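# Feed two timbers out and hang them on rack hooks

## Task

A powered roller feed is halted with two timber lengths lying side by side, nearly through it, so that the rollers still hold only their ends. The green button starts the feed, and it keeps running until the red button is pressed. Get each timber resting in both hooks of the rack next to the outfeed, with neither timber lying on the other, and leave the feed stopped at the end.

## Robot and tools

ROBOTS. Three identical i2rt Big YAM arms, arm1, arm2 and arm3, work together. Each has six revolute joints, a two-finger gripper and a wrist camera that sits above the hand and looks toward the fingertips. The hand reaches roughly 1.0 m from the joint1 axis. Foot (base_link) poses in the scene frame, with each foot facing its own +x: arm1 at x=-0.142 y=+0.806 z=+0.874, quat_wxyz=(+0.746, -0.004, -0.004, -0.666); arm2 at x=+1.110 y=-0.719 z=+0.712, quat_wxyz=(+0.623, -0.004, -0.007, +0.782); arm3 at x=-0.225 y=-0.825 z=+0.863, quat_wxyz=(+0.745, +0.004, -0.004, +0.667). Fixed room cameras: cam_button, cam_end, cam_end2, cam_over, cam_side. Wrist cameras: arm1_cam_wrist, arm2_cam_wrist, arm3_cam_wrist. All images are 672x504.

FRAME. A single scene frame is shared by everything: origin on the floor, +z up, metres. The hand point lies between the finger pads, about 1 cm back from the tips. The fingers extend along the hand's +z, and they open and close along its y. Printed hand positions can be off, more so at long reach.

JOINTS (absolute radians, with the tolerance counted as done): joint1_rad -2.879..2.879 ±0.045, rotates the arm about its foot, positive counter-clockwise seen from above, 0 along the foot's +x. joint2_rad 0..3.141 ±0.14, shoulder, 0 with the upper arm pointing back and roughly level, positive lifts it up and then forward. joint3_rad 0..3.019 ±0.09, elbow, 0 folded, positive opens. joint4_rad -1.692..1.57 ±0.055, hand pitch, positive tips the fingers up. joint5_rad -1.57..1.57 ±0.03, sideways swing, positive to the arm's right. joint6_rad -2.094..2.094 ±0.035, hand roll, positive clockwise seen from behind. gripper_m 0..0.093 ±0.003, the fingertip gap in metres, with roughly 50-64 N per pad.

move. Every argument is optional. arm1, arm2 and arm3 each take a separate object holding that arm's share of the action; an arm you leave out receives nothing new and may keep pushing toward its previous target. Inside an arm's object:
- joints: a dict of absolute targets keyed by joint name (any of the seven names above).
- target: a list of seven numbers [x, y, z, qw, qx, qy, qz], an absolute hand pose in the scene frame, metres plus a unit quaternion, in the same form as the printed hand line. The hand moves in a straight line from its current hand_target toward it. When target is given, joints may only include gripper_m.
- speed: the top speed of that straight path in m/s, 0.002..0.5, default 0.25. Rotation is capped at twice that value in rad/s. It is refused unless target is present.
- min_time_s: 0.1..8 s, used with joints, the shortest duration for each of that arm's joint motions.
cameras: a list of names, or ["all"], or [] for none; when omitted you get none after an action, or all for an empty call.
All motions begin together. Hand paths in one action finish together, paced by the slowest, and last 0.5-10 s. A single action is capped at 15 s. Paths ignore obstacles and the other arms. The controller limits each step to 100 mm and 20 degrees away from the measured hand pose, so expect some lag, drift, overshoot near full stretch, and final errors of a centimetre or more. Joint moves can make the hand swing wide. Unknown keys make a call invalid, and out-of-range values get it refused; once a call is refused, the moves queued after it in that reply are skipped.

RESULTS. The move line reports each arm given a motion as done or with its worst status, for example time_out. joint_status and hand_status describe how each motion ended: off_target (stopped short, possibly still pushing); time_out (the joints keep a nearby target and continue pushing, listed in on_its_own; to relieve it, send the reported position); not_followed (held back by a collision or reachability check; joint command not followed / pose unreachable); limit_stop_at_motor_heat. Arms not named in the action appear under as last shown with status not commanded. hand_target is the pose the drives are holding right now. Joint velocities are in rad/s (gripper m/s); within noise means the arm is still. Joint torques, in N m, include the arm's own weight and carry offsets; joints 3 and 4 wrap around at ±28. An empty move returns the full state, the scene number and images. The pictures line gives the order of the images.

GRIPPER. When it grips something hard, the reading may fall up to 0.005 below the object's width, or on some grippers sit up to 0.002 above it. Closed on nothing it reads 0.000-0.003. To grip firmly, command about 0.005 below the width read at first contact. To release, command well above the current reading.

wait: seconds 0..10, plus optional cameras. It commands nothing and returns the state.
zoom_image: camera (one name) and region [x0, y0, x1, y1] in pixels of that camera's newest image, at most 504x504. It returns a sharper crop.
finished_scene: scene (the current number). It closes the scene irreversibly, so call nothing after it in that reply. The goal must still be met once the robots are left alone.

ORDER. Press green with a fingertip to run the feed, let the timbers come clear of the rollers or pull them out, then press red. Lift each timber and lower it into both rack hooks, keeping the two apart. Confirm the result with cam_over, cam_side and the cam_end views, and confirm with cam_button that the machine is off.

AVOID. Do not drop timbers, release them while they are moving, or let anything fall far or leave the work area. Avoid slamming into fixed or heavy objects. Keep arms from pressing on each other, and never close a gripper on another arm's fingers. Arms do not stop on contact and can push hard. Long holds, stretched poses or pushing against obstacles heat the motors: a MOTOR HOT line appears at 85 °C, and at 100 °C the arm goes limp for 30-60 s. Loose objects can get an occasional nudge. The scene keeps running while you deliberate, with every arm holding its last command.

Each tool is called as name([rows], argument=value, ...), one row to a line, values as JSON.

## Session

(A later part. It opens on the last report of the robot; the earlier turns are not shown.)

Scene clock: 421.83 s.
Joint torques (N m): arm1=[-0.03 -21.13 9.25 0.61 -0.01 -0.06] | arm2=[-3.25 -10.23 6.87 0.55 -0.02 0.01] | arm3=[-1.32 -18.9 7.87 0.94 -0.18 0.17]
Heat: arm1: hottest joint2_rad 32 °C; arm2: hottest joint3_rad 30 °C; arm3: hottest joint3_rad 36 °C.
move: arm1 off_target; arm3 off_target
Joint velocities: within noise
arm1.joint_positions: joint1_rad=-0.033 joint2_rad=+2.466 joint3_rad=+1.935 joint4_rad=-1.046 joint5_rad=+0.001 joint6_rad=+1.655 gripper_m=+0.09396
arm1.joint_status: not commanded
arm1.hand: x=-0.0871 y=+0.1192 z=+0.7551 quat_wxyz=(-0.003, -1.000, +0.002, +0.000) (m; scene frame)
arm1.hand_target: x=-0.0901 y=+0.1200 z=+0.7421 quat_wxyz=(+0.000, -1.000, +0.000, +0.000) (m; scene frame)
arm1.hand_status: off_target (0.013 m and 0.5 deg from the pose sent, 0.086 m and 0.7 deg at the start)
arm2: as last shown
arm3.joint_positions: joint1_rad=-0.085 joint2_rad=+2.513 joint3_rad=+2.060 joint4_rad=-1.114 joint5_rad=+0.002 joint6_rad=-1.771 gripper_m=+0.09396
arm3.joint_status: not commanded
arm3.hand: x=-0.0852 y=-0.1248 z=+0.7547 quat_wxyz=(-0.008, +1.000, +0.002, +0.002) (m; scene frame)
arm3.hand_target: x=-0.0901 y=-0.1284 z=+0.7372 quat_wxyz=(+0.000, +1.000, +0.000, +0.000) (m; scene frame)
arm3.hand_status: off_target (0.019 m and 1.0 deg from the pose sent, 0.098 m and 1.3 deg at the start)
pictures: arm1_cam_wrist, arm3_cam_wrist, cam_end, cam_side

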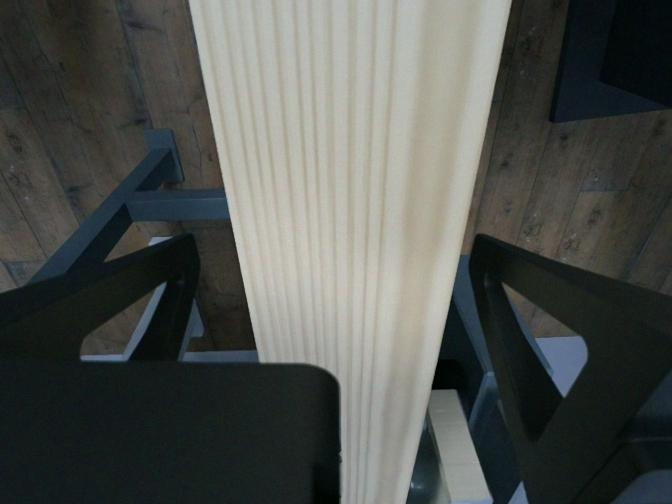

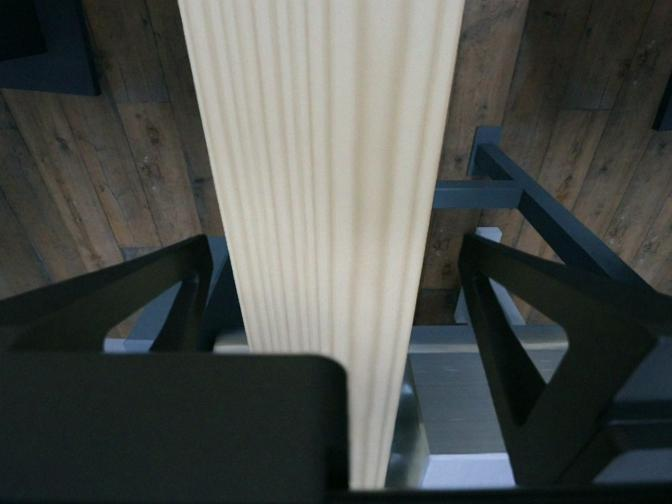

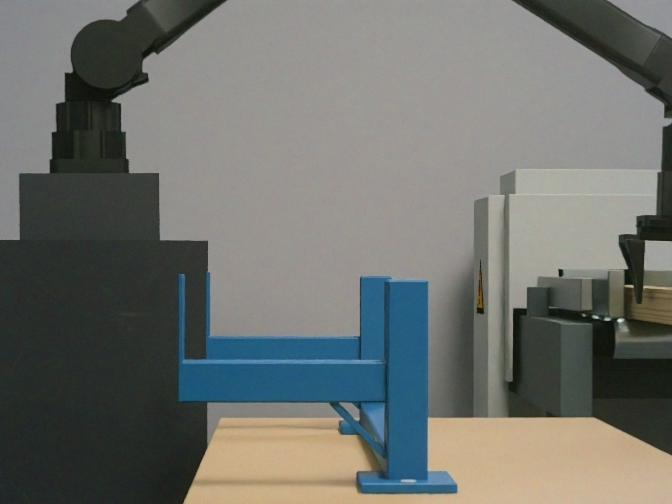

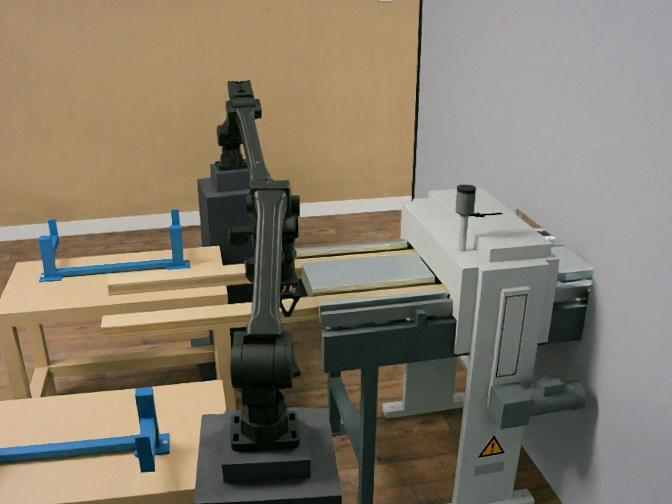

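move(arm1={"joints":{"gripper_m":0.07}}, arm3={"joints":{"gripper_m":0.07}})

move(arm1={"joints":{"gripper_m":0.05}}, arm3={"joints":{"gripper_m":0.05}}, arm2={"target":[0.957,-0.375,0.86,0,1,0,0],"speed":0.05}, cameras=["arm1_cam_wrist","arm3_cam_wrist","cam_button"])

Scene clock: 446.40 s.
Joint torques (N m): arm1=[0.03 -20.95 9.33 0.59 0 -0.04] | arm2=[-3.25 -10.23 6.87 0.55 -0.02 0.01] | arm3=[-1.32 -19.02 7.86 0.94 -0.18 0.14]
Heat: arm1: hottest joint2_rad 30 °C; arm2: hottest joint3_rad 30 °C; arm3: hottest joint3_rad 36 °C.
move: arm1 done; arm3 done
Joint velocities: within noise
arm1.joint_positions: joint1_rad=-0.033 joint2_rad=+2.466 joint3_rad=+1.934 joint4_rad=-1.046 joint5_rad=+0.001 joint6_rad=+1.652 gripper_m=+0.07013
arm1.joint_status: all done
arm1.hand: x=-0.0872 y=+0.1199 z=+0.7546 quat_wxyz=(-0.003, -1.000, +0.001, +0.000) (m; scene frame)
arm1.hand_target: x=-0.0901 y=+0.1199 z=+0.7422 quat_wxyz=(+0.000, -1.000, +0.000, +0.000) (m; scene frame)
arm1.hand_status: not commanded
arm2: as last shown
arm3.joint_positions: joint1_rad=-0.085 joint2_rad=+2.513 joint3_rad=+2.060 joint4_rad=-1.114 joint5_rad=+0.002 joint6_rad=-1.770 gripper_m=+0.07012
arm3.joint_status: all done
arm3.hand: x=-0.0852 y=-0.1248 z=+0.7547 quat_wxyz=(-0.008, +1.000, +0.002, +0.002) (m; scene frame)
arm3.hand_target: x=-0.0901 y=-0.1284 z=+0.7372 quat_wxyz=(+0.000, +1.000, +0.000, +0.000) (m; scene frame)
arm3.hand_status: not commanded
pictures: none

Scene clock: 447.43 s.
Joint torques (N m): arm1=[-0.03 -20.89 9.65 0.85 -0.02 -0.02] | arm2=[-3.25 -9.35 6.8 0.58 -0.02 0.01] | arm3=[-1.26 -18.96 8.03 1.14 -0.18 0.13]
Heat: arm1: hottest joint2_rad 30 °C; arm2: hottest joint3_rad 30 °C; arm3: hottest joint3_rad 36 °C.
move: arm1 off_target; arm2 done; arm3 off_target
Joint velocities: within noise
arm1.joint_positions: joint1_rad=-0.033 joint2_rad=+2.466 joint3_rad=+1.930 joint4_rad=-1.051 joint5_rad=+0.001 joint6_rad=+1.649 gripper_m=+0.06177
arm1.joint_status: gripper_m off_target (ended at +0.06180, target +0.05000)
arm1.hand: x=-0.0874 y=+0.1230 z=+0.7534 quat_wxyz=(+0.002, -1.000, -0.001, +0.001) (m; scene frame)
arm1.hand_target: x=-0.0901 y=+0.1199 z=+0.7421 quat_wxyz=(+0.000, -1.000, +0.000, +0.000) (m; scene frame)
arm1.hand_status: not commanded
arm2.joint_positions: joint1_rad=+0.195 joint2_rad=+1.365 joint3_rad=+1.065 joint4_rad=-1.267 joint5_rad=-0.017 joint6_rad=-1.151 gripper_m=+0.00050
arm2.joint_status: not commanded
arm2.hand: x=+0.9525 y=-0.3767 z=+0.8663 quat_wxyz=(-0.002, +1.000, +0.000, -0.002) (m; scene frame)
arm2.hand_target: x=+0.9570 y=-0.3750 z=+0.8602 quat_wxyz=(+0.000, +1.000, +0.000, +0.000) (m; scene frame)
arm2.hand_status: done (0.008 m and 0.3 deg from the pose sent, 0.023 m and 0.4 deg at the start)
arm3.joint_positions: joint1_rad=-0.085 joint2_rad=+2.513 joint3_rad=+2.057 joint4_rad=-1.120 joint5_rad=+0.002 joint6_rad=-1.770 gripper_m=+0.06339
arm3.joint_status: gripper_m off_target (ended at +0.06343, target +0.05000)
arm3.hand: x=-0.0856 y=-0.1274 z=+0.7538 quat_wxyz=(-0.004, +1.000, +0.002, +0.001) (m; scene frame)
arm3.hand_target: x=-0.0901 y=-0.1285 z=+0.7372 quat_wxyz=(+0.000, +1.000, +0.000, +0.000) (m; scene frame)
arm3.hand_status: not commanded
pictures: arm1_cam_wrist, arm3_cam_wrist, cam_button

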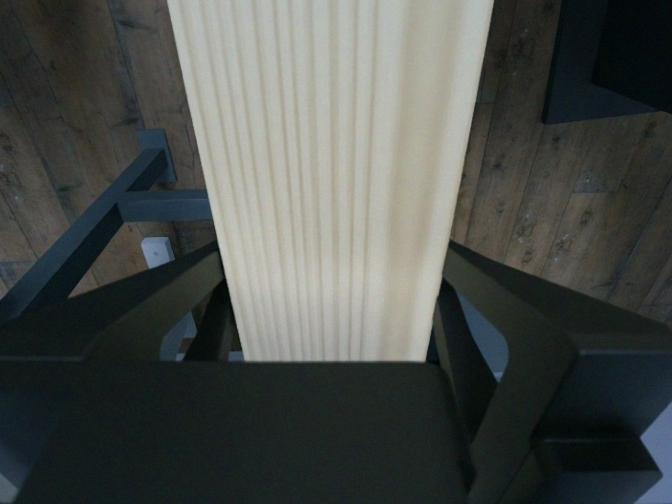

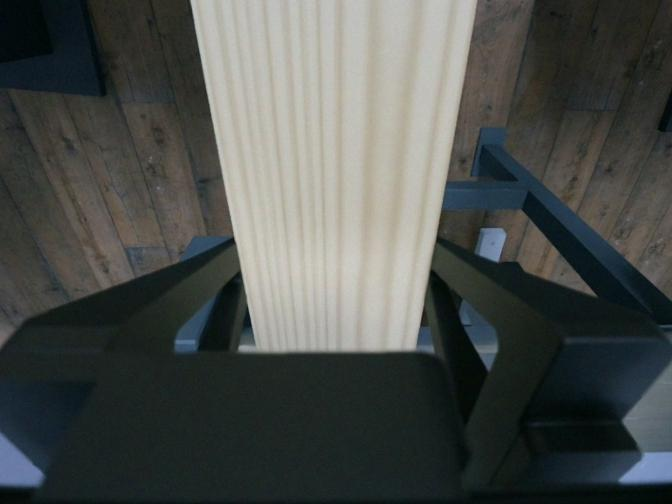

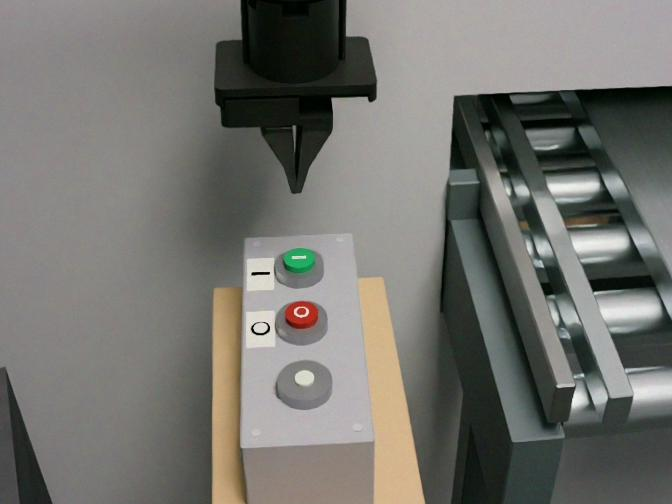

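move(arm2={"target":[0.959,-0.373,0.80,0,1,0,0],"speed":0.08})

move(arm2={"target":[0.962,-0.373,0.845,0,1,0,0],"speed":0.15})

move(arm2={"target":[1.012,-0.373,0.84,0,1,0,0],"speed":0.15})

move(arm2={"target":[1.012,-0.373,0.80,0,1,0,0],"speed":0.1}, cameras=["cam_button","cam_over","arm2_cam_wrist"])

Scene clock: 465.03 s.
Joint torques (N m): arm1=[0.03 -20.78 9.66 0.83 0 -0.02] | arm2=[-3.25 -8.76 5.83 0.43 0.08 0.01] | arm3=[-1.32 -19.02 8.05 1.13 -0.18 0.13]
Heat: arm1: hottest joint2_rad 30 °C; arm2: hottest joint3_rad 29 °C; arm3: hottest joint3_rad 36 °C.
move: arm2 off_target
Joint velocities: within noise
arm1, arm3: as last shown
arm2.joint_positions: joint1_rad=+0.191 joint2_rad=+1.421 joint3_rad=+0.971 joint4_rad=-1.092 joint5_rad=-0.020 joint6_rad=-1.155 gripper_m=+0.00050
arm2.joint_status: not commanded
arm2.hand: x=+0.9514 y=-0.3700 z=+0.8128 quat_wxyz=(-0.012, +1.000, +0.000, -0.008) (m; scene frame)
arm2.hand_target: x=+0.9589 y=-0.3733 z=+0.8005 quat_wxyz=(+0.000, +1.000, +0.000, +0.000) (m; scene frame)
arm2.hand_status: off_target (0.015 m and 1.6 deg from the pose sent, 0.067 m and 0.2 deg at the start)
pictures: none

Scene clock: 466.17 s.
Joint torques (N m): arm1=[0.03 -21.01 9.59 0.84 -0.01 -0.03] | arm2=[-3.14 -10.64 10.84 -0.38 -0.01 0] | arm3=[-1.26 -18.9 8.03 1.13 -0.19 0.13]
Heat: arm1: hottest joint2_rad 30 °C; arm2: hottest joint3_rad 29 °C; arm3: hottest joint3_rad 36 °C.
move: arm2 off_target
Joint velocities: within noise
arm1, arm3: as last shown
arm2.joint_positions: joint1_rad=+0.180 joint2_rad=+1.395 joint3_rad=+0.972 joint4_rad=-1.200 joint5_rad=-0.016 joint6_rad=-1.164 gripper_m=+0.00050
arm2.joint_status: not commanded
arm2.hand: x=+0.9657 y=-0.3916 z=+0.8227 quat_wxyz=(+0.024, +1.000, -0.001, +0.010) (m; scene frame)
arm2.hand_target: x=+0.9624 y=-0.3740 z=+0.8450 quat_wxyz=(+0.000, +1.000, +0.000, +0.000) (m; scene frame)
arm2.hand_status: off_target (0.029 m and 3.0 deg from the pose sent, 0.034 m and 1.6 deg at the start)
pictures: none

Scene clock: 467.47 s.
Joint torques (N m): arm1=[-0.03 -20.95 9.63 0.85 -0.02 -0.01] | arm2=[-2.84 -10.17 7.45 0.14 -0.13 0.01] | arm3=[-1.32 -18.96 8.03 1.14 -0.18 0.13]
Heat: arm1: hottest joint2_rad 30 °C; arm2: hottest joint3_rad 29 °C; arm3: hottest joint3_rad 36 °C.
move: arm2 done
Joint velocities: within noise
arm1, arm3: as last shown
arm2.joint_positions: joint1_rad=+0.050 joint2_rad=+1.361 joint3_rad=+0.972 joint4_rad=-1.200 joint5_rad=-0.014 joint6_rad=-1.292 gripper_m=+0.00050
arm2.joint_status: not commanded
arm2.hand: x=+1.0098 y=-0.3752 z=+0.8351 quat_wxyz=(+0.008, +1.000, -0.002, +0.003) (m; scene frame)
arm2.hand_target: x=+1.0120 y=-0.3731 z=+0.8399 quat_wxyz=(+0.000, +1.000, +0.000, +0.000) (m; scene frame)
arm2.hand_status: done (0.006 m and 0.9 deg from the pose sent, 0.053 m and 3.0 deg at the start)
pictures: none

Scene clock: 468.57 s.
Joint torques (N m): arm1=[-0.03 -20.95 9.65 0.85 -0.02 -0.02] | arm2=[-2.9 -8.41 6.13 0.54 0.06 0.03] | arm3=[-1.26 -18.96 8.02 1.11 -0.18 0.13]
Heat: arm1: hottest joint2_rad 30 °C; arm2: hottest joint3_rad 29 °C; arm3: hottest joint3_rad 36 °C.
move: arm2 done
Joint velocities: within noise
arm1, arm3: as last shown
arm2.joint_positions: joint1_rad=+0.050 joint2_rad=+1.384 joint3_rad=+0.919 joint4_rad=-1.094 joint5_rad=-0.019 joint6_rad=-1.292 gripper_m=+0.00050
arm2.joint_status: not commanded
arm2.hand: x=+1.0081 y=-0.3715 z=+0.8088 quat_wxyz=(-0.006, +1.000, -0.002, -0.004) (m; scene frame)
arm2.hand_target: x=+1.0121 y=-0.3732 z=+0.8001 quat_wxyz=(+0.000, +1.000, +0.000, +0.000) (m; scene frame)
arm2.hand_status: done (0.010 m and 0.8 deg from the pose sent, 0.035 m and 0.9 deg at the start)
pictures: arm2_cam_wrist, cam_button, cam_over

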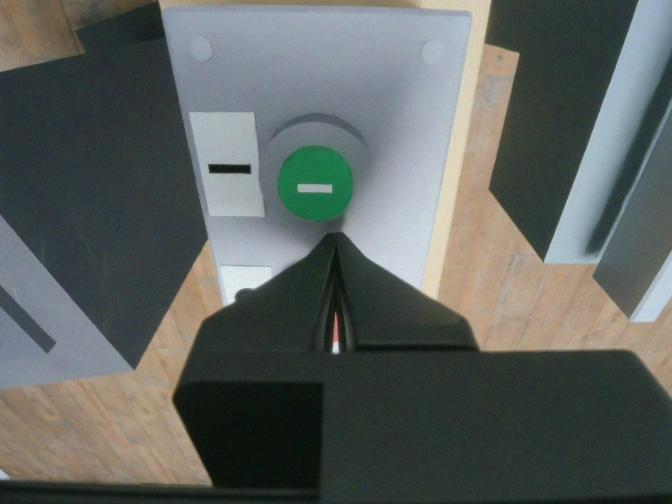

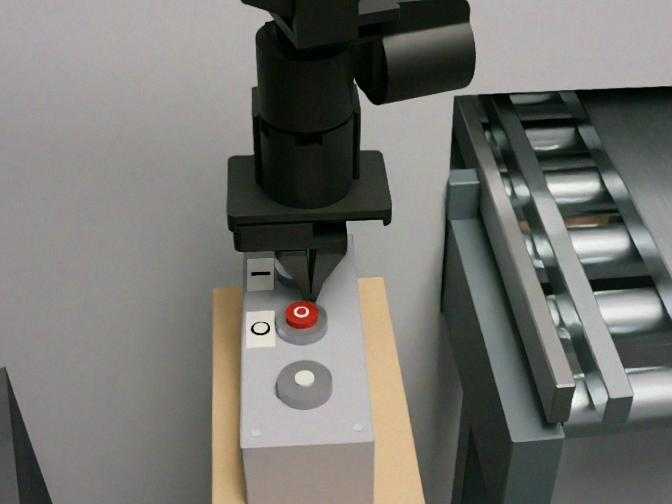

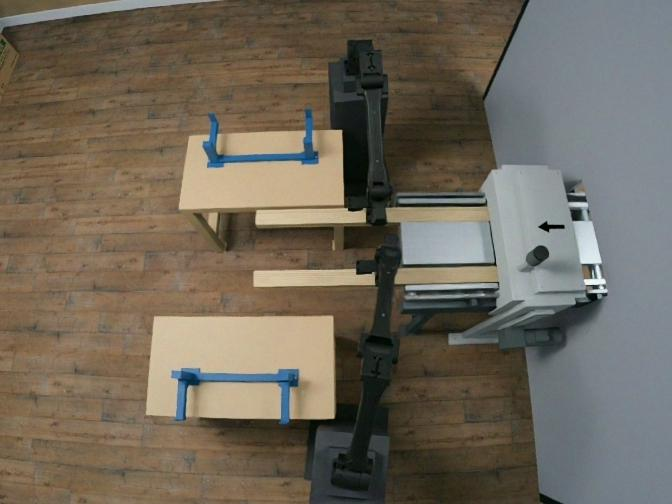

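move(arm2={"target":[1.018,-0.383,0.84,0,1,0,0],"speed":0.15})

move(arm2={"target":[0.97,-0.383,0.83,0,1,0,0],"speed":0.15}, cameras=["cam_button","arm2_cam_wrist"])

zoom_image(camera="cam_button", region=[200, 180, 400, 330])

Scene clock: 497.20 s.
Joint torques (N m): arm1=[-0.03 -20.89 9.63 0.88 -0.01 -0.02] | arm2=[-3.19 -9.23 9.16 -0.32 -0.02 0.01] | arm3=[-1.32 -18.96 8.02 1.11 -0.18 0.13]
Heat: arm1: hottest joint2_rad 30 °C; arm2: hottest joint3_rad 29 °C; arm3: hottest joint3_rad 35 °C.
move: arm2 off_target
Joint velocities: within noise
arm1, arm3: as last shown
arm2.joint_positions: joint1_rad=+0.043 joint2_rad=+1.327 joint3_rad=+0.919 joint4_rad=-1.189 joint5_rad=-0.017 joint6_rad=-1.302 gripper_m=+0.00050
arm2.joint_status: not commanded
arm2.hand: x=+1.0162 y=-0.3921 z=+0.8277 quat_wxyz=(+0.012, +1.000, -0.001, +0.002) (m; scene frame)
arm2.hand_target: x=+1.0181 y=-0.3834 z=+0.8399 quat_wxyz=(+0.000, +1.000, +0.000, +0.000) (m; scene frame)
arm2.hand_status: off_target (0.015 m and 1.4 deg from the pose sent, 0.035 m and 0.8 deg at the start)
pictures: none

Scene clock: 498.50 s.
Joint torques (N m): arm1=[-0.09 -21.01 9.68 0.84 0 -0.02] | arm2=[-1.79 -8.35 10.47 0.46 -0.02 0.26] | arm3=[-1.32 -19.02 8.03 1.13 -0.18 0.13]
Heat: arm1: hottest joint2_rad 30 °C; arm2: hottest joint3_rad 29 °C; arm3: hottest joint3_rad 35 °C.
move: arm2 off_target
Joint velocities: within noise
arm1, arm3: as last shown
arm2.joint_positions: joint1_rad=+0.152 joint2_rad=+1.358 joint3_rad=+0.919 joint4_rad=-1.183 joint5_rad=-0.017 joint6_rad=-1.198 gripper_m=+0.00050
arm2.joint_status: not commanded
arm2.hand: x=+0.9810 y=-0.4031 z=+0.8172 quat_wxyz=(+0.024, +1.000, +0.002, +0.008) (m; scene frame)
arm2.hand_target: x=+0.9704 y=-0.3839 z=+0.8303 quat_wxyz=(+0.000, +1.000, +0.000, +0.000) (m; scene frame)
arm2.hand_status: off_target (0.026 m and 2.9 deg from the pose sent, 0.047 m and 1.4 deg at the start)
pictures: arm2_cam_wrist, cam_button

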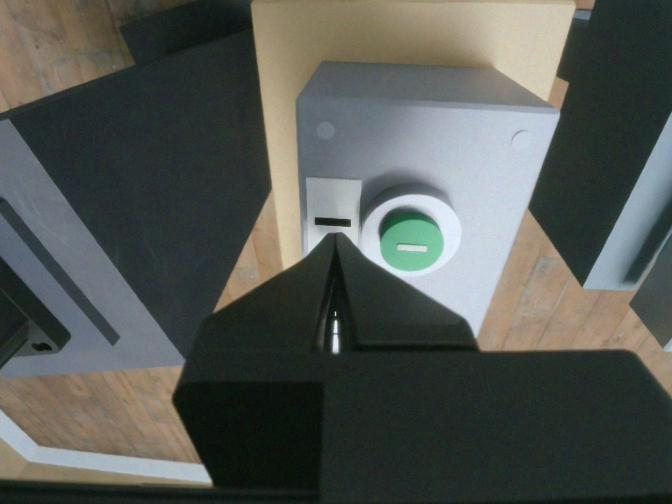

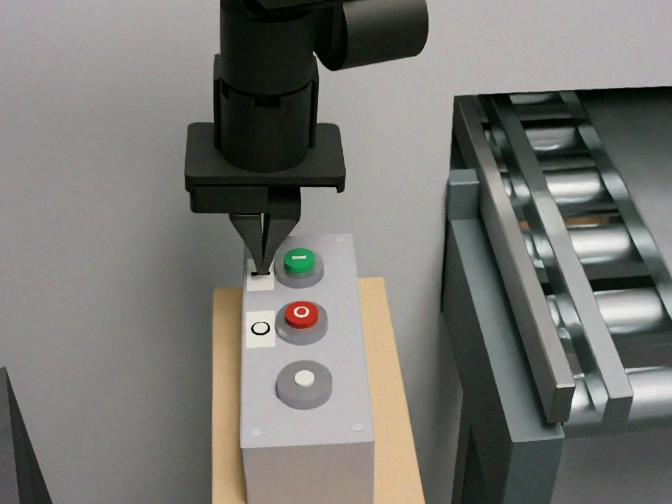

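Scaled by 2.520 from the camera's 672x504 image, which has a finer 960x720 frame.

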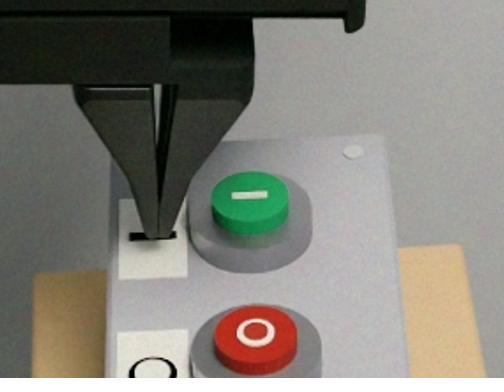

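move(arm2={"target":[0.972,-0.374,0.87,0,1,0,0],"speed":0.15})

move(arm2={"target":[0.976,-0.375,0.84,0,1,0,0],"speed":0.1}, cameras=["cam_button","arm2_cam_wrist"])

zoom_image(camera="cam_button", region=[200, 180, 400, 330])

Scene clock: 527.07 s.
Joint torques (N m): arm1=[-0.09 -21.19 9.65 0.85 -0.01 -0.02] | arm2=[-2.9 -9.99 11.44 -0.36 -0.01 0.09] | arm3=[-1.26 -18.96 8.03 1.13 -0.18 0.13]
Heat: arm1: hottest joint2_rad 30 °C; arm2: hottest joint3_rad 31 °C; arm3: hottest joint3_rad 35 °C.
move: arm2 off_target
Joint velocities: within noise
arm1, arm3: as last shown
arm2.joint_positions: joint1_rad=+0.152 joint2_rad=+1.358 joint3_rad=+1.002 joint4_rad=-1.270 joint5_rad=-0.017 joint6_rad=-1.197 gripper_m=+0.00050
arm2.joint_status: not commanded
arm2.hand: x=+0.9766 y=-0.3928 z=+0.8465 quat_wxyz=(+0.026, +1.000, +0.001, +0.009) (m; scene frame)
arm2.hand_target: x=+0.9725 y=-0.3751 z=+0.8699 quat_wxyz=(+0.000, +1.000, +0.000, +0.000) (m; scene frame)
arm2.hand_status: off_target (0.030 m and 3.1 deg from the pose sent, 0.061 m and 2.9 deg at the start)
pictures: none

Scene clock: 528.13 s.
Joint torques (N m): arm1=[-0.03 -21.13 9.62 0.84 0 -0.02] | arm2=[-3.19 -8.64 7.13 0.58 -0.04 0.01] | arm3=[-1.26 -18.9 8.05 1.13 -0.19 0.13]
Heat: arm1: hottest joint2_rad 30 °C; arm2: hottest joint3_rad 31 °C; arm3: hottest joint3_rad 35 °C.
move: arm2 done
Joint velocities: within noise
arm1.joint_positions: joint1_rad=-0.033 joint2_rad=+2.466 joint3_rad=+1.930 joint4_rad=-1.051 joint5_rad=+0.001 joint6_rad=+1.649 gripper_m=+0.06177
arm1.joint_status: not commanded
arm1.hand: x=-0.0874 y=+0.1230 z=+0.7534 quat_wxyz=(+0.002, -1.000, -0.001, +0.001) (m; scene frame)
arm1.hand_target: x=-0.0901 y=+0.1199 z=+0.7421 quat_wxyz=(+0.000, -1.000, +0.000, +0.000) (m; scene frame)
arm1.hand_status: not commanded
arm2.joint_positions: joint1_rad=+0.148 joint2_rad=+1.360 joint3_rad=+1.002 joint4_rad=-1.211 joint5_rad=-0.016 joint6_rad=-1.197 gripper_m=+0.00050
arm2.joint_status: not commanded
arm2.hand: x=+0.9726 y=-0.3786 z=+0.8453 quat_wxyz=(-0.001, +1.000, +0.000, -0.001) (m; scene frame)
arm2.hand_target: x=+0.9761 y=-0.3752 z=+0.8401 quat_wxyz=(+0.000, +1.000, +0.000, +0.000) (m; scene frame)
arm2.hand_status: done (0.007 m and 0.1 deg from the pose sent, 0.019 m and 3.1 deg at the start)
arm3.joint_positions: joint1_rad=-0.085 joint2_rad=+2.513 joint3_rad=+2.057 joint4_rad=-1.120 joint5_rad=+0.002 joint6_rad=-1.770 gripper_m=+0.06339
arm3.joint_status: not commanded
arm3.hand: x=-0.0856 y=-0.1274 z=+0.7538 quat_wxyz=(-0.004, +1.000, +0.002, +0.001) (m; scene frame)
arm3.hand_target: x=-0.0901 y=-0.1285 z=+0.7372 quat_wxyz=(+0.000, +1.000, +0.000, +0.000) (m; scene frame)
arm3.hand_status: not commanded
pictures: arm2_cam_wrist, cam_button

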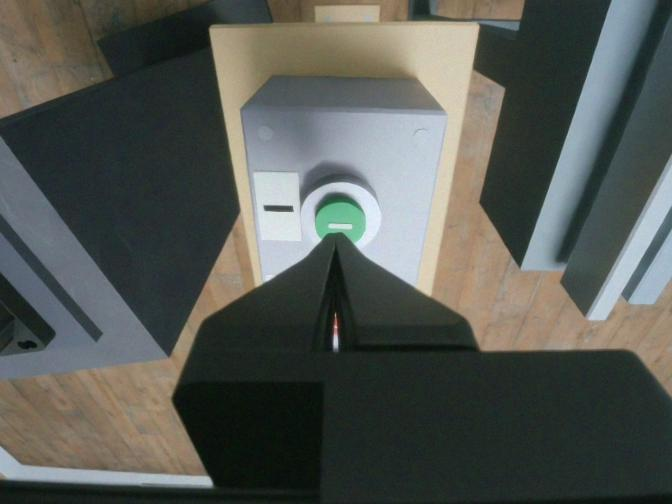

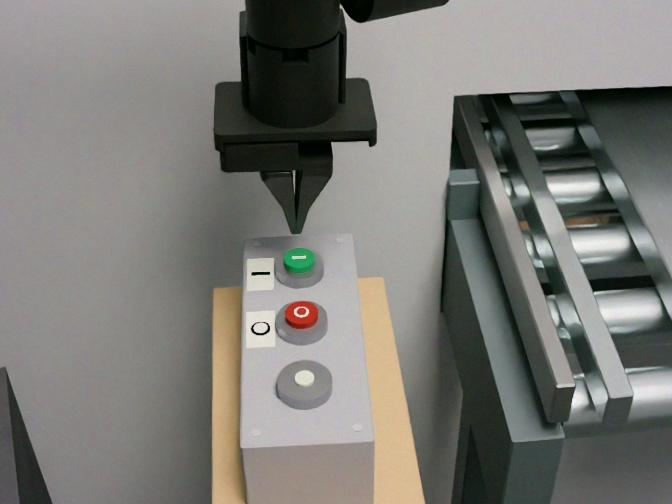

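Scaled by 2.520 from the camera's 672x504 image, which has a finer 960x720 frame.

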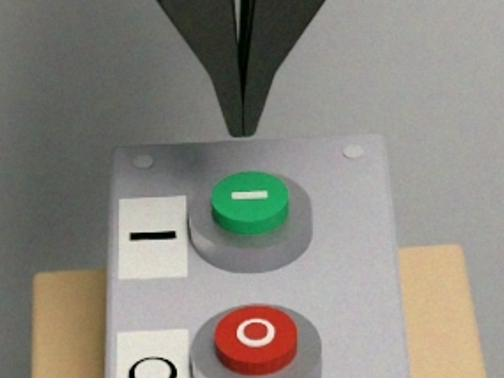

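move(arm2={"target":[0.974,-0.373,0.805,0,1,0,0],"speed":0.08})

move(arm2={"target":[1.0,-0.373,0.86,0,1,0,0],"speed":0.2}, cameras=["cam_over","cam_button"])

move(arm2={"target":[1.026,-0.372,0.83,0,1,0,0],"speed":0.15})

move(arm2={"target":[1.026,-0.372,0.80,0,1,0,0],"speed":0.1}, cameras=["cam_button","cam_over"])

zoom_image(camera="cam_button", region=[200, 180, 400, 330])

Scene clock: 548.70 s.
Joint torques (N m): arm1=[5.3 -22.07 9.54 0.42 -0.81 0.54] | arm2=[-2.9 -8.18 5.9 0.92 -0.04 0.06] | arm3=[-6.42 -20.07 8.2 0.87 0.59 -0.44]
Heat: arm1: hottest joint2_rad 31 °C; arm2: hottest joint3_rad 31 °C; arm3: hottest joint3_rad 35 °C.
move: arm2 off_target
Joint velocities: within noise
arm1.joint_positions: joint1_rad=-0.090 joint2_rad=+2.483 joint3_rad=+1.929 joint4_rad=-1.041 joint5_rad=+0.023 joint6_rad=+1.588 gripper_m=+0.06179
arm1.joint_status: not commanded
arm1.hand: x=-0.1306 y=+0.1231 z=+0.7416 quat_wxyz=(+0.006, -1.000, -0.003, +0.011) (m; scene frame)
arm1.hand_target: x=-0.0899 y=+0.1199 z=+0.7422 quat_wxyz=(+0.000, -1.000, +0.000, +0.000) (m; scene frame)
arm1.hand_status: not commanded
arm2.joint_positions: joint1_rad=+0.148 joint2_rad=+1.397 joint3_rad=+0.963 joint4_rad=-1.120 joint5_rad=-0.016 joint6_rad=-1.197 gripper_m=+0.00050
arm2.joint_status: not commanded
arm2.hand: x=+0.9705 y=-0.3723 z=+0.8189 quat_wxyz=(-0.008, +1.000, +0.000, -0.004) (m; scene frame)
arm2.hand_target: x=+0.9741 y=-0.3733 z=+0.8055 quat_wxyz=(+0.000, +1.000, +0.000, +0.000) (m; scene frame)
arm2.hand_status: off_target (0.014 m and 1.0 deg from the pose sent, 0.041 m and 0.1 deg at the start)
arm3.joint_positions: joint1_rad=-0.025 joint2_rad=+2.527 joint3_rad=+2.054 joint4_rad=-1.113 joint5_rad=-0.020 joint6_rad=-1.715 gripper_m=+0.06339
arm3.joint_status: not commanded
arm3.hand: x=-0.1321 y=-0.1229 z=+0.7426 quat_wxyz=(+0.000, +1.000, +0.004, -0.011) (m; scene frame)
arm3.hand_target: x=-0.0899 y=-0.1284 z=+0.7372 quat_wxyz=(+0.000, +1.000, +0.000, +0.000) (m; scene frame)
arm3.hand_status: not commanded
pictures: none

Scene clock: 549.90 s.
Joint torques (N m): arm1=[5.19 -22.36 9.58 0.39 -0.82 0.53] | arm2=[-3.08 -9.76 11.25 -0.39 -0.08 0.01] | arm3=[-6.42 -20.07 8.18 0.84 0.59 -0.43]
Heat: arm1: hottest joint2_rad 31 °C; arm2: hottest joint3_rad 31 °C; arm3: hottest joint3_rad 35 °C.
move: arm2 off_target
Joint velocities: within noise
arm1, arm3: as last shown
arm2.joint_positions: joint1_rad=+0.082 joint2_rad=+1.345 joint3_rad=+0.963 joint4_rad=-1.243 joint5_rad=-0.015 joint6_rad=-1.261 gripper_m=+0.00050
arm2.joint_status: not commanded
arm2.hand: x=+1.0027 y=-0.3922 z=+0.8372 quat_wxyz=(+0.025, +1.000, -0.002, +0.008) (m; scene frame)
arm2.hand_target: x=+1.0003 y=-0.3740 z=+0.8601 quat_wxyz=(+0.000, +1.000, +0.000, +0.000) (m; scene frame)
arm2.hand_status: off_target (0.030 m and 3.1 deg from the pose sent, 0.051 m and 1.0 deg at the start)
pictures: cam_button, cam_over

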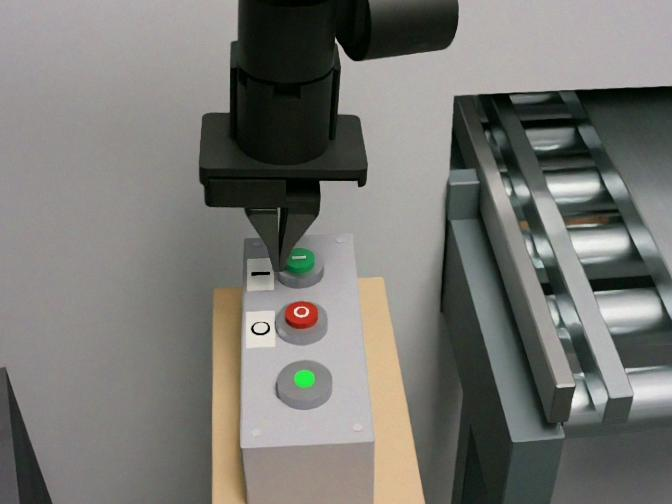

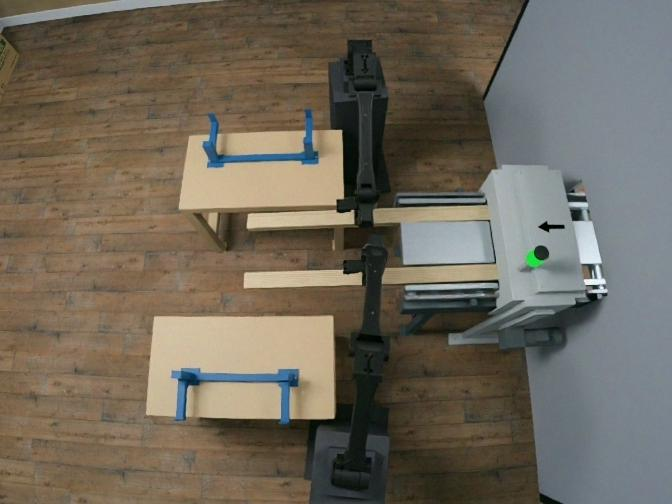

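Scene clock: 551.13 s.
Joint torques (N m): arm1=[5.25 -22.24 9.59 0.38 -0.81 0.53] | arm2=[-2.96 -8.53 6.41 0.58 -0.11 0.01] | arm3=[-6.42 -20.07 8.21 0.84 0.6 -0.43]
Heat: arm1: hottest joint2_rad 31 °C; arm2: hottest joint3_rad 31 °C; arm3: hottest joint3_rad 35 °C.
move: arm2 done
Joint velocities: within noise
arm1, arm3: as last shown
arm2.joint_positions: joint1_rad=+0.013 joint2_rad=+1.345 joint3_rad=+0.963 joint4_rad=-1.183 joint5_rad=-0.014 joint6_rad=-1.331 gripper_m=+0.00050
arm2.joint_status: not commanded
arm2.hand: x=+1.0221 y=-0.3712 z=+0.8372 quat_wxyz=(-0.004, +1.000, -0.001, -0.001) (m; scene frame)
arm2.hand_target: x=+1.0259 y=-0.3721 z=+0.8302 quat_wxyz=(+0.000, +1.000, +0.000, +0.000) (m; scene frame)
arm2.hand_status: done (0.008 m and 0.4 deg from the pose sent, 0.032 m and 3.1 deg at the start)
pictures: none

Scene clock: 552.17 s.
Joint torques (N m): arm1=[5.25 -22.48 9.58 0.36 -0.8 0.53] | arm2=[-3.02 -7 5.6 1.17 -0.12 0.02] | arm3=[-6.42 -20.07 8.2 0.85 0.59 -0.43]
Heat: arm1: hottest joint2_rad 31 °C; arm2: hottest joint3_rad 31 °C; arm3: hottest joint3_rad 35 °C.
move: arm2 off_target
Joint velocities: within noise
arm1, arm3: as last shown
arm2.joint_positions: joint1_rad=+0.013 joint2_rad=+1.361 joint3_rad=+0.921 joint4_rad=-1.113 joint5_rad=-0.014 joint6_rad=-1.331 gripper_m=+0.00050
arm2.joint_status: not commanded
arm2.hand: x=+1.0223 y=-0.3708 z=+0.8172 quat_wxyz=(-0.010, +1.000, -0.001, -0.002) (m; scene frame)
arm2.hand_target: x=+1.0259 y=-0.3727 z=+0.8007 quat_wxyz=(+0.000, +1.000, +0.000, +0.000) (m; scene frame)
arm2.hand_status: off_target (0.018 m and 1.2 deg from the pose sent, 0.037 m and 0.4 deg at the start)
pictures: cam_button, cam_over

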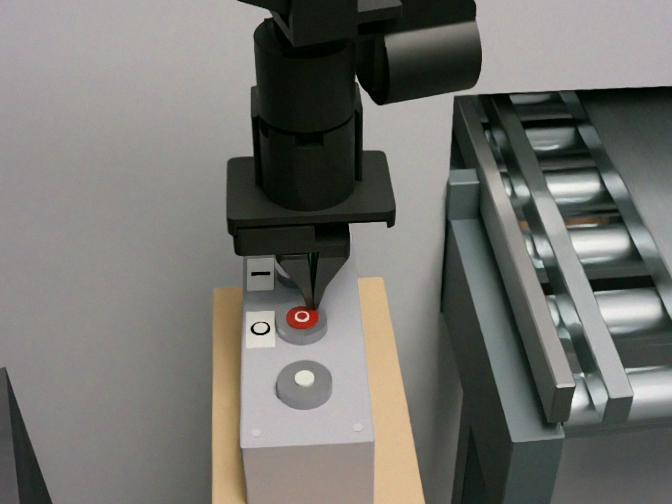

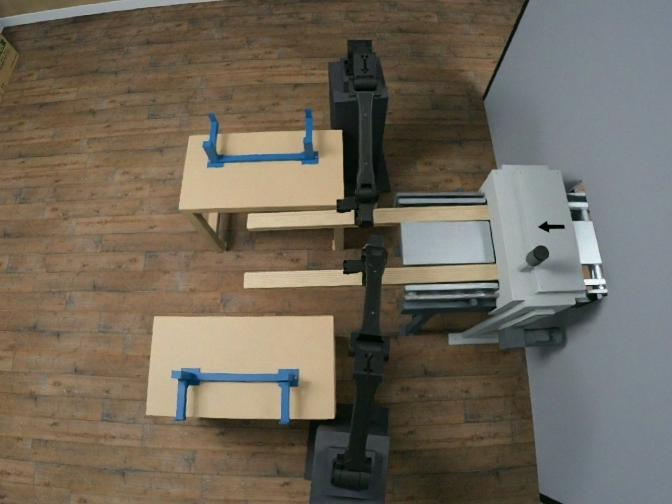

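Scaled by 2.520 from the camera's 672x504 image, which has a finer 960x720 frame.

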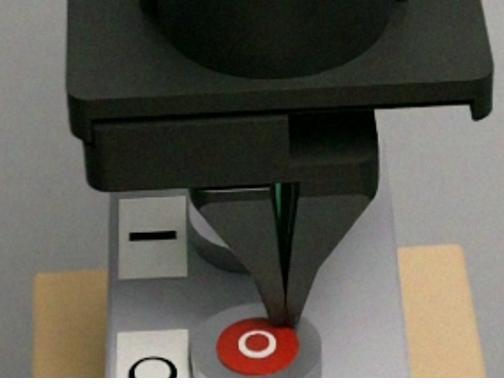

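move(arm2={"target":[1.0,-0.372,0.87,0,1,0,0],"speed":0.2})

move(arm2={"target":[0.974,-0.373,0.84,0,1,0,0],"speed":0.15})

move(arm2={"target":[0.974,-0.373,0.805,0,1,0,0],"speed":0.08}, arm1={"target":[-0.16,0.12,0.745,0,1,0,0],"speed":0.1}, arm3={"target":[-0.16,-0.127,0.742,0,1,0,0],"speed":0.1})

move(arm1={"target":[-0.26,0.12,0.748,0,1,0,0],"speed":0.08}, arm3={"target":[-0.26,-0.127,0.746,0,1,0,0],"speed":0.08}, arm2={"target":[1.0,-0.373,0.87,0,1,0,0],"speed":0.2}, cameras=["cam_over","cam_side","cam_button"])

Scene clock: 577.80 s.
Joint torques (N m): arm1=[5.25 -22.3 9.58 0.35 -0.81 0.51] | arm2=[-1.61 -9.58 11.37 -0.36 -0.09 0.23] | arm3=[-6.36 -20.07 8.17 0.85 0.59 -0.44]
Heat: arm1: hottest joint2_rad 33 °C; arm2: hottest joint3_rad 29 °C; arm3: hottest joint3_rad 35 °C.
move: arm2 off_target
Joint velocities: within noise
arm1, arm3: as last shown
arm2.joint_positions: joint1_rad=+0.061 joint2_rad=+1.338 joint3_rad=+0.985 joint4_rad=-1.271 joint5_rad=-0.016 joint6_rad=-1.287 gripper_m=+0.00050
arm2.joint_status: not commanded
arm2.hand: x=+1.0088 y=-0.3887 z=+0.8476 quat_wxyz=(+0.025, +1.000, +0.001, +0.007) (m; scene frame)
arm2.hand_target: x=+1.0002 y=-0.3731 z=+0.8700 quat_wxyz=(+0.000, +1.000, +0.000, +0.000) (m; scene frame)
arm2.hand_status: off_target (0.029 m and 3.0 deg from the pose sent, 0.057 m and 1.1 deg at the start)
pictures: none

Scene clock: 578.97 s.
Joint torques (N m): arm1=[5.3 -22.42 9.59 0.4 -0.8 0.54] | arm2=[-1.67 -8.88 8.75 0.51 -0.06 0.23] | arm3=[-6.36 -20.01 8.21 0.84 0.6 -0.44]
Heat: arm1: hottest joint2_rad 33 °C; arm2: hottest joint3_rad 30 °C; arm3: hottest joint3_rad 35 °C.
move: arm2 off_target
Joint velocities: within noise
arm1, arm3: as last shown
arm2.joint_positions: joint1_rad=+0.130 joint2_rad=+1.370 joint3_rad=+0.985 joint4_rad=-1.210 joint5_rad=-0.016 joint6_rad=-1.218 gripper_m=+0.00050
arm2.joint_status: not commanded
arm2.hand: x=+0.9810 y=-0.3824 z=+0.8359 quat_wxyz=(+0.012, +1.000, +0.001, +0.004) (m; scene frame)
arm2.hand_target: x=+0.9740 y=-0.3732 z=+0.8402 quat_wxyz=(+0.000, +1.000, +0.000, +0.000) (m; scene frame)
arm2.hand_status: off_target (0.012 m and 1.4 deg from the pose sent, 0.039 m and 3.0 deg at the start)
pictures: none

Scene clock: 580.23 s.
Joint torques (N m): arm1=[-2.37 -23.06 8.62 0.27 0.17 -0.26] | arm2=[-1.61 -8.06 5.83 0.92 -0.05 0.25] | arm3=[0.73 -21.3 6.52 0.73 -0.13 0.4]
Heat: arm1: hottest joint2_rad 34 °C; arm2: hottest joint3_rad 30 °C; arm3: hottest joint3_rad 35 °C.
move: arm1 off_target; arm2 off_target; arm3 off_target
Joint velocities: within noise
arm1.joint_positions: joint1_rad=-0.108 joint2_rad=+2.483 joint3_rad=+1.928 joint4_rad=-1.038 joint5_rad=-0.002 joint6_rad=+1.575 gripper_m=+0.06179
arm1.joint_status: not commanded
arm1.hand: x=-0.1382 y=+0.1230 z=+0.7410 quat_wxyz=(+0.005, -1.000, -0.001, -0.002) (m; scene frame)
arm1.hand_target: x=-0.1597 y=+0.1203 z=+0.7450 quat_wxyz=(+0.000, -1.000, +0.000, +0.000) (m; scene frame)
arm1.hand_status: off_target (0.022 m and 0.7 deg from the pose sent, 0.030 m and 1.5 deg at the start)
arm2.joint_positions: joint1_rad=+0.130 joint2_rad=+1.396 joint3_rad=+0.964 joint4_rad=-1.121 joint5_rad=-0.016 joint6_rad=-1.216 gripper_m=+0.00050
arm2.joint_status: not commanded
arm2.hand: x=+0.9766 y=-0.3696 z=+0.8195 quat_wxyz=(-0.008, +1.000, +0.001, -0.004) (m; scene frame)
arm2.hand_target: x=+0.9743 y=-0.3735 z=+0.8054 quat_wxyz=(+0.000, +1.000, +0.000, +0.000) (m; scene frame)
arm2.hand_status: off_target (0.015 m and 1.0 deg from the pose sent, 0.033 m and 1.4 deg at the start)
arm3.joint_positions: joint1_rad=-0.012 joint2_rad=+2.514 joint3_rad=+2.026 joint4_rad=-1.089 joint5_rad=-0.001 joint6_rad=-1.699 gripper_m=+0.06339
arm3.joint_status: not commanded
arm3.hand: x=-0.1385 y=-0.1249 z=+0.7418 quat_wxyz=(-0.003, +1.000, +0.003, -0.001) (m; scene frame)
arm3.hand_target: x=-0.1596 y=-0.1272 z=+0.7419 quat_wxyz=(+0.000, +1.000, +0.000, +0.000) (m; scene frame)
arm3.hand_status: off_target (0.022 m and 0.4 deg from the pose sent, 0.028 m and 1.3 deg at the start)
pictures: none

Scene clock: 582.10 s.
Joint torques (N m): arm1=[-1.79 -25.7 12.89 -1.1 0.59 -0.51] | arm2=[-3.25 -9.88 11.44 -0.4 -0.05 0] | arm3=[-2.55 -24.7 9.36 -0.12 -0.42 0.56]
Heat: arm1: hottest joint2_rad 34 °C; arm2: hottest joint3_rad 30 °C; arm3: hottest joint3_rad 35 °C.
move: arm1 off_target; arm2 off_target; arm3 off_target
Joint velocities: within noise
arm1.joint_positions: joint1_rad=-0.257 joint2_rad=+2.534 joint3_rad=+1.917 joint4_rad=-1.033 joint5_rad=-0.009 joint6_rad=+1.461 gripper_m=+0.06179
arm1.joint_status: not commanded
arm1.hand: x=-0.2356 y=+0.1476 z=+0.7044 quat_wxyz=(+0.033, -0.999, +0.017, -0.010) (m; scene frame)
arm1.hand_target: x=-0.2599 y=+0.1223 z=+0.7482 quat_wxyz=(-0.001, -1.000, +0.001, +0.002) (m; scene frame)
arm1.hand_status: off_target (0.057 m and 4.4 deg from the pose sent, 0.122 m and 0.7 deg at the start)
arm2.joint_positions: joint1_rad=+0.084 joint2_rad=+1.338 joint3_rad=+0.981 joint4_rad=-1.271 joint5_rad=-0.016 joint6_rad=-1.261 gripper_m=+0.00050
arm2.joint_status: not commanded
arm2.hand: x=+1.0019 y=-0.3924 z=+0.8460 quat_wxyz=(+0.027, +1.000, -0.001, +0.008) (m; scene frame)
arm2.hand_target: x=+1.0003 y=-0.3741 z=+0.8701 quat_wxyz=(+0.000, +1.000, +0.000, +0.000) (m; scene frame)
arm2.hand_status: off_target (0.031 m and 3.2 deg from the pose sent, 0.056 m and 1.1 deg at the start)
arm3.joint_positions: joint1_rad=+0.169 joint2_rad=+2.551 joint3_rad=+1.957 joint4_rad=-1.065 joint5_rad=+0.004 joint6_rad=-1.570 gripper_m=+0.06340
arm3.joint_status: not commanded
arm3.hand: x=-0.2628 y=-0.1551 z=+0.6950 quat_wxyz=(+0.038, +0.999, +0.029, +0.004) (m; scene frame)
arm3.hand_target: x=-0.2597 y=-0.1287 z=+0.7456 quat_wxyz=(+0.000, +1.000, +0.000, -0.001) (m; scene frame)
arm3.hand_status: off_target (0.058 m and 5.5 deg from the pose sent, 0.122 m and 0.5 deg at the start)
pictures: cam_button, cam_over, cam_side

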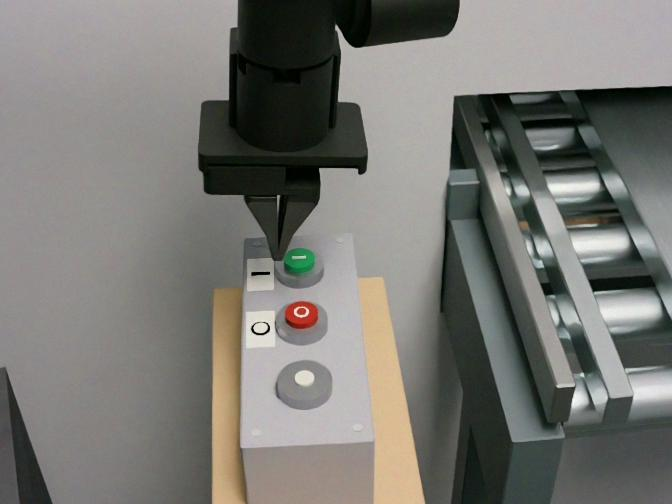

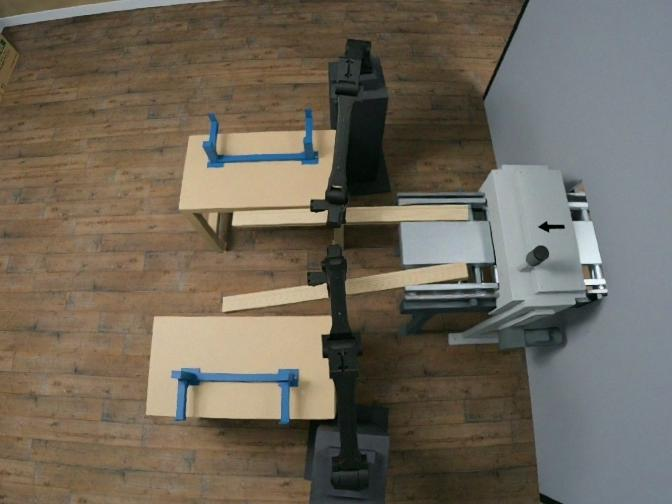

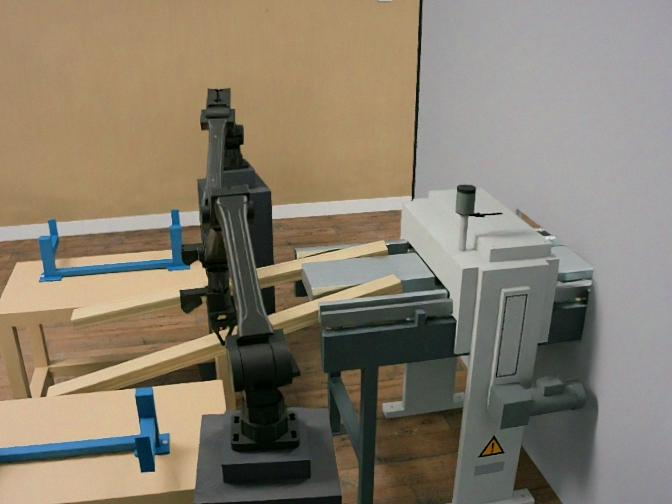

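move(arm1={"target":[-0.27,0.13,0.86,0,1,0,0],"speed":0.1}, arm3={"target":[-0.27,-0.13,0.87,0,1,0,0],"speed":0.1}, cameras=["cam_over","cam_side","arm1_cam_wrist","arm3_cam_wrist"])

Scene clock: 613.97 s.
Joint torques (N m): arm1=[-1.32 -29.39 12.81 -2.86 0.07 -0.64] | arm2=[-3.25 -9.82 11.44 -0.38 -0.05 0] | arm3=[-1.85 -27.81 11.97 -2.29 0.11 0.71]
Heat: arm1: hottest joint2_rad 41 °C; arm2: hottest joint3_rad 32 °C; arm3: hottest joint3_rad 37 °C.
move: arm1 off_target; arm3 off_target
Joint velocities: within noise
arm1.joint_positions: joint1_rad=-0.277 joint2_rad=+2.421 joint3_rad=+1.917 joint4_rad=-1.149 joint5_rad=+0.006 joint6_rad=+1.460 gripper_m=+0.06179
arm1.joint_status: not commanded
arm1.hand: x=-0.2521 y=+0.1494 z=+0.7788 quat_wxyz=(+0.036, -0.999, +0.026, -0.003) (m; scene frame)
arm1.hand_target: x=-0.2693 y=+0.1323 z=+0.8566 quat_wxyz=(-0.001, -1.000, +0.001, +0.002) (m; scene frame)
arm1.hand_status: off_target (0.085 m and 5.1 deg from the pose sent, 0.160 m and 4.4 deg at the start; pose on its path clipped on 21 of 65 steps)
arm2: as last shown
arm2.joint_positions: joint1_rad=+0.084 joint2_rad=+1.338 joint3_rad=+0.981 joint4_rad=-1.271 joint5_rad=-0.016 joint6_rad=-1.262 gripper_m=+0.00050
arm3.joint_positions: joint1_rad=+0.175 joint2_rad=+2.434 joint3_rad=+1.957 joint4_rad=-1.192 joint5_rad=-0.013 joint6_rad=-1.573 gripper_m=+0.06340
arm3.joint_status: not commanded
arm3.hand: x=-0.2695 y=-0.1567 z=+0.7735 quat_wxyz=(+0.043, +0.999, +0.033, -0.005) (m; scene frame)
arm3.hand_target: x=-0.2699 y=-0.1336 z=+0.8656 quat_wxyz=(-0.002, +1.000, +0.001, -0.002) (m; scene frame)
arm3.hand_status: off_target (0.100 m and 6.3 deg from the pose sent, 0.177 m and 5.5 deg at the start; pose on its path clipped on 50 of 65 steps)
pictures: arm1_cam_wrist, arm3_cam_wrist, cam_over, cam_side

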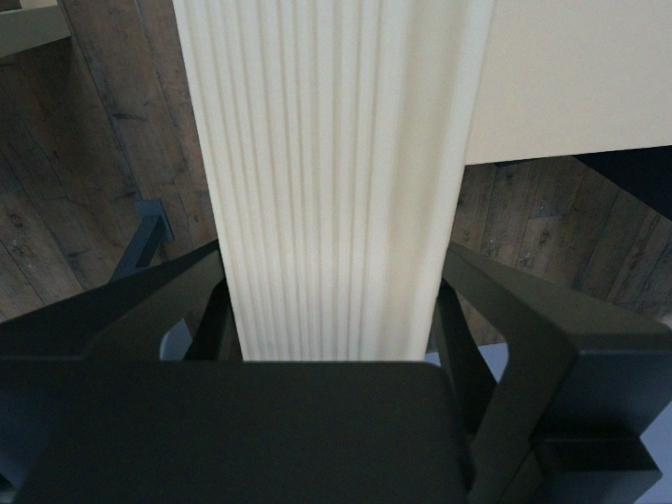

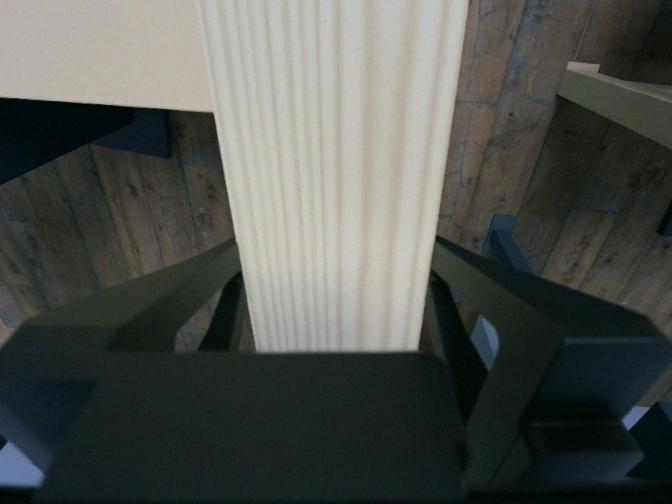

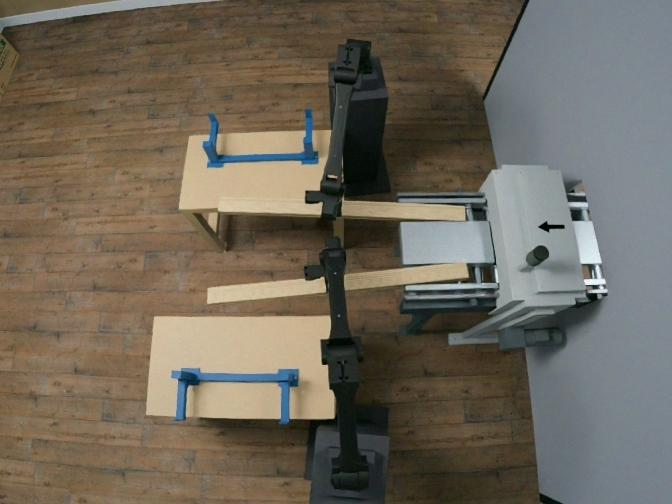

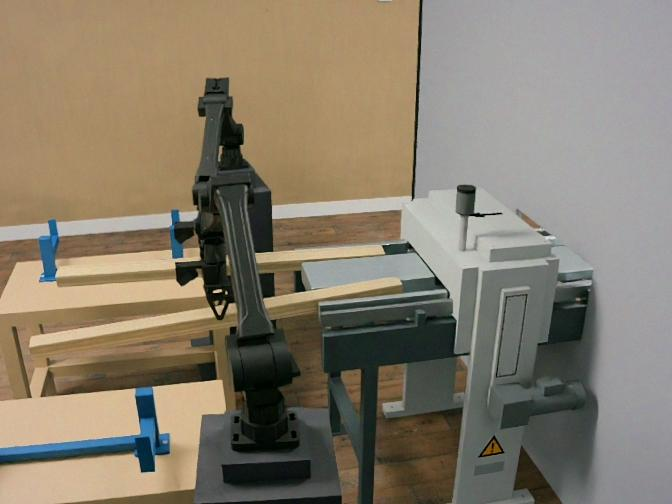

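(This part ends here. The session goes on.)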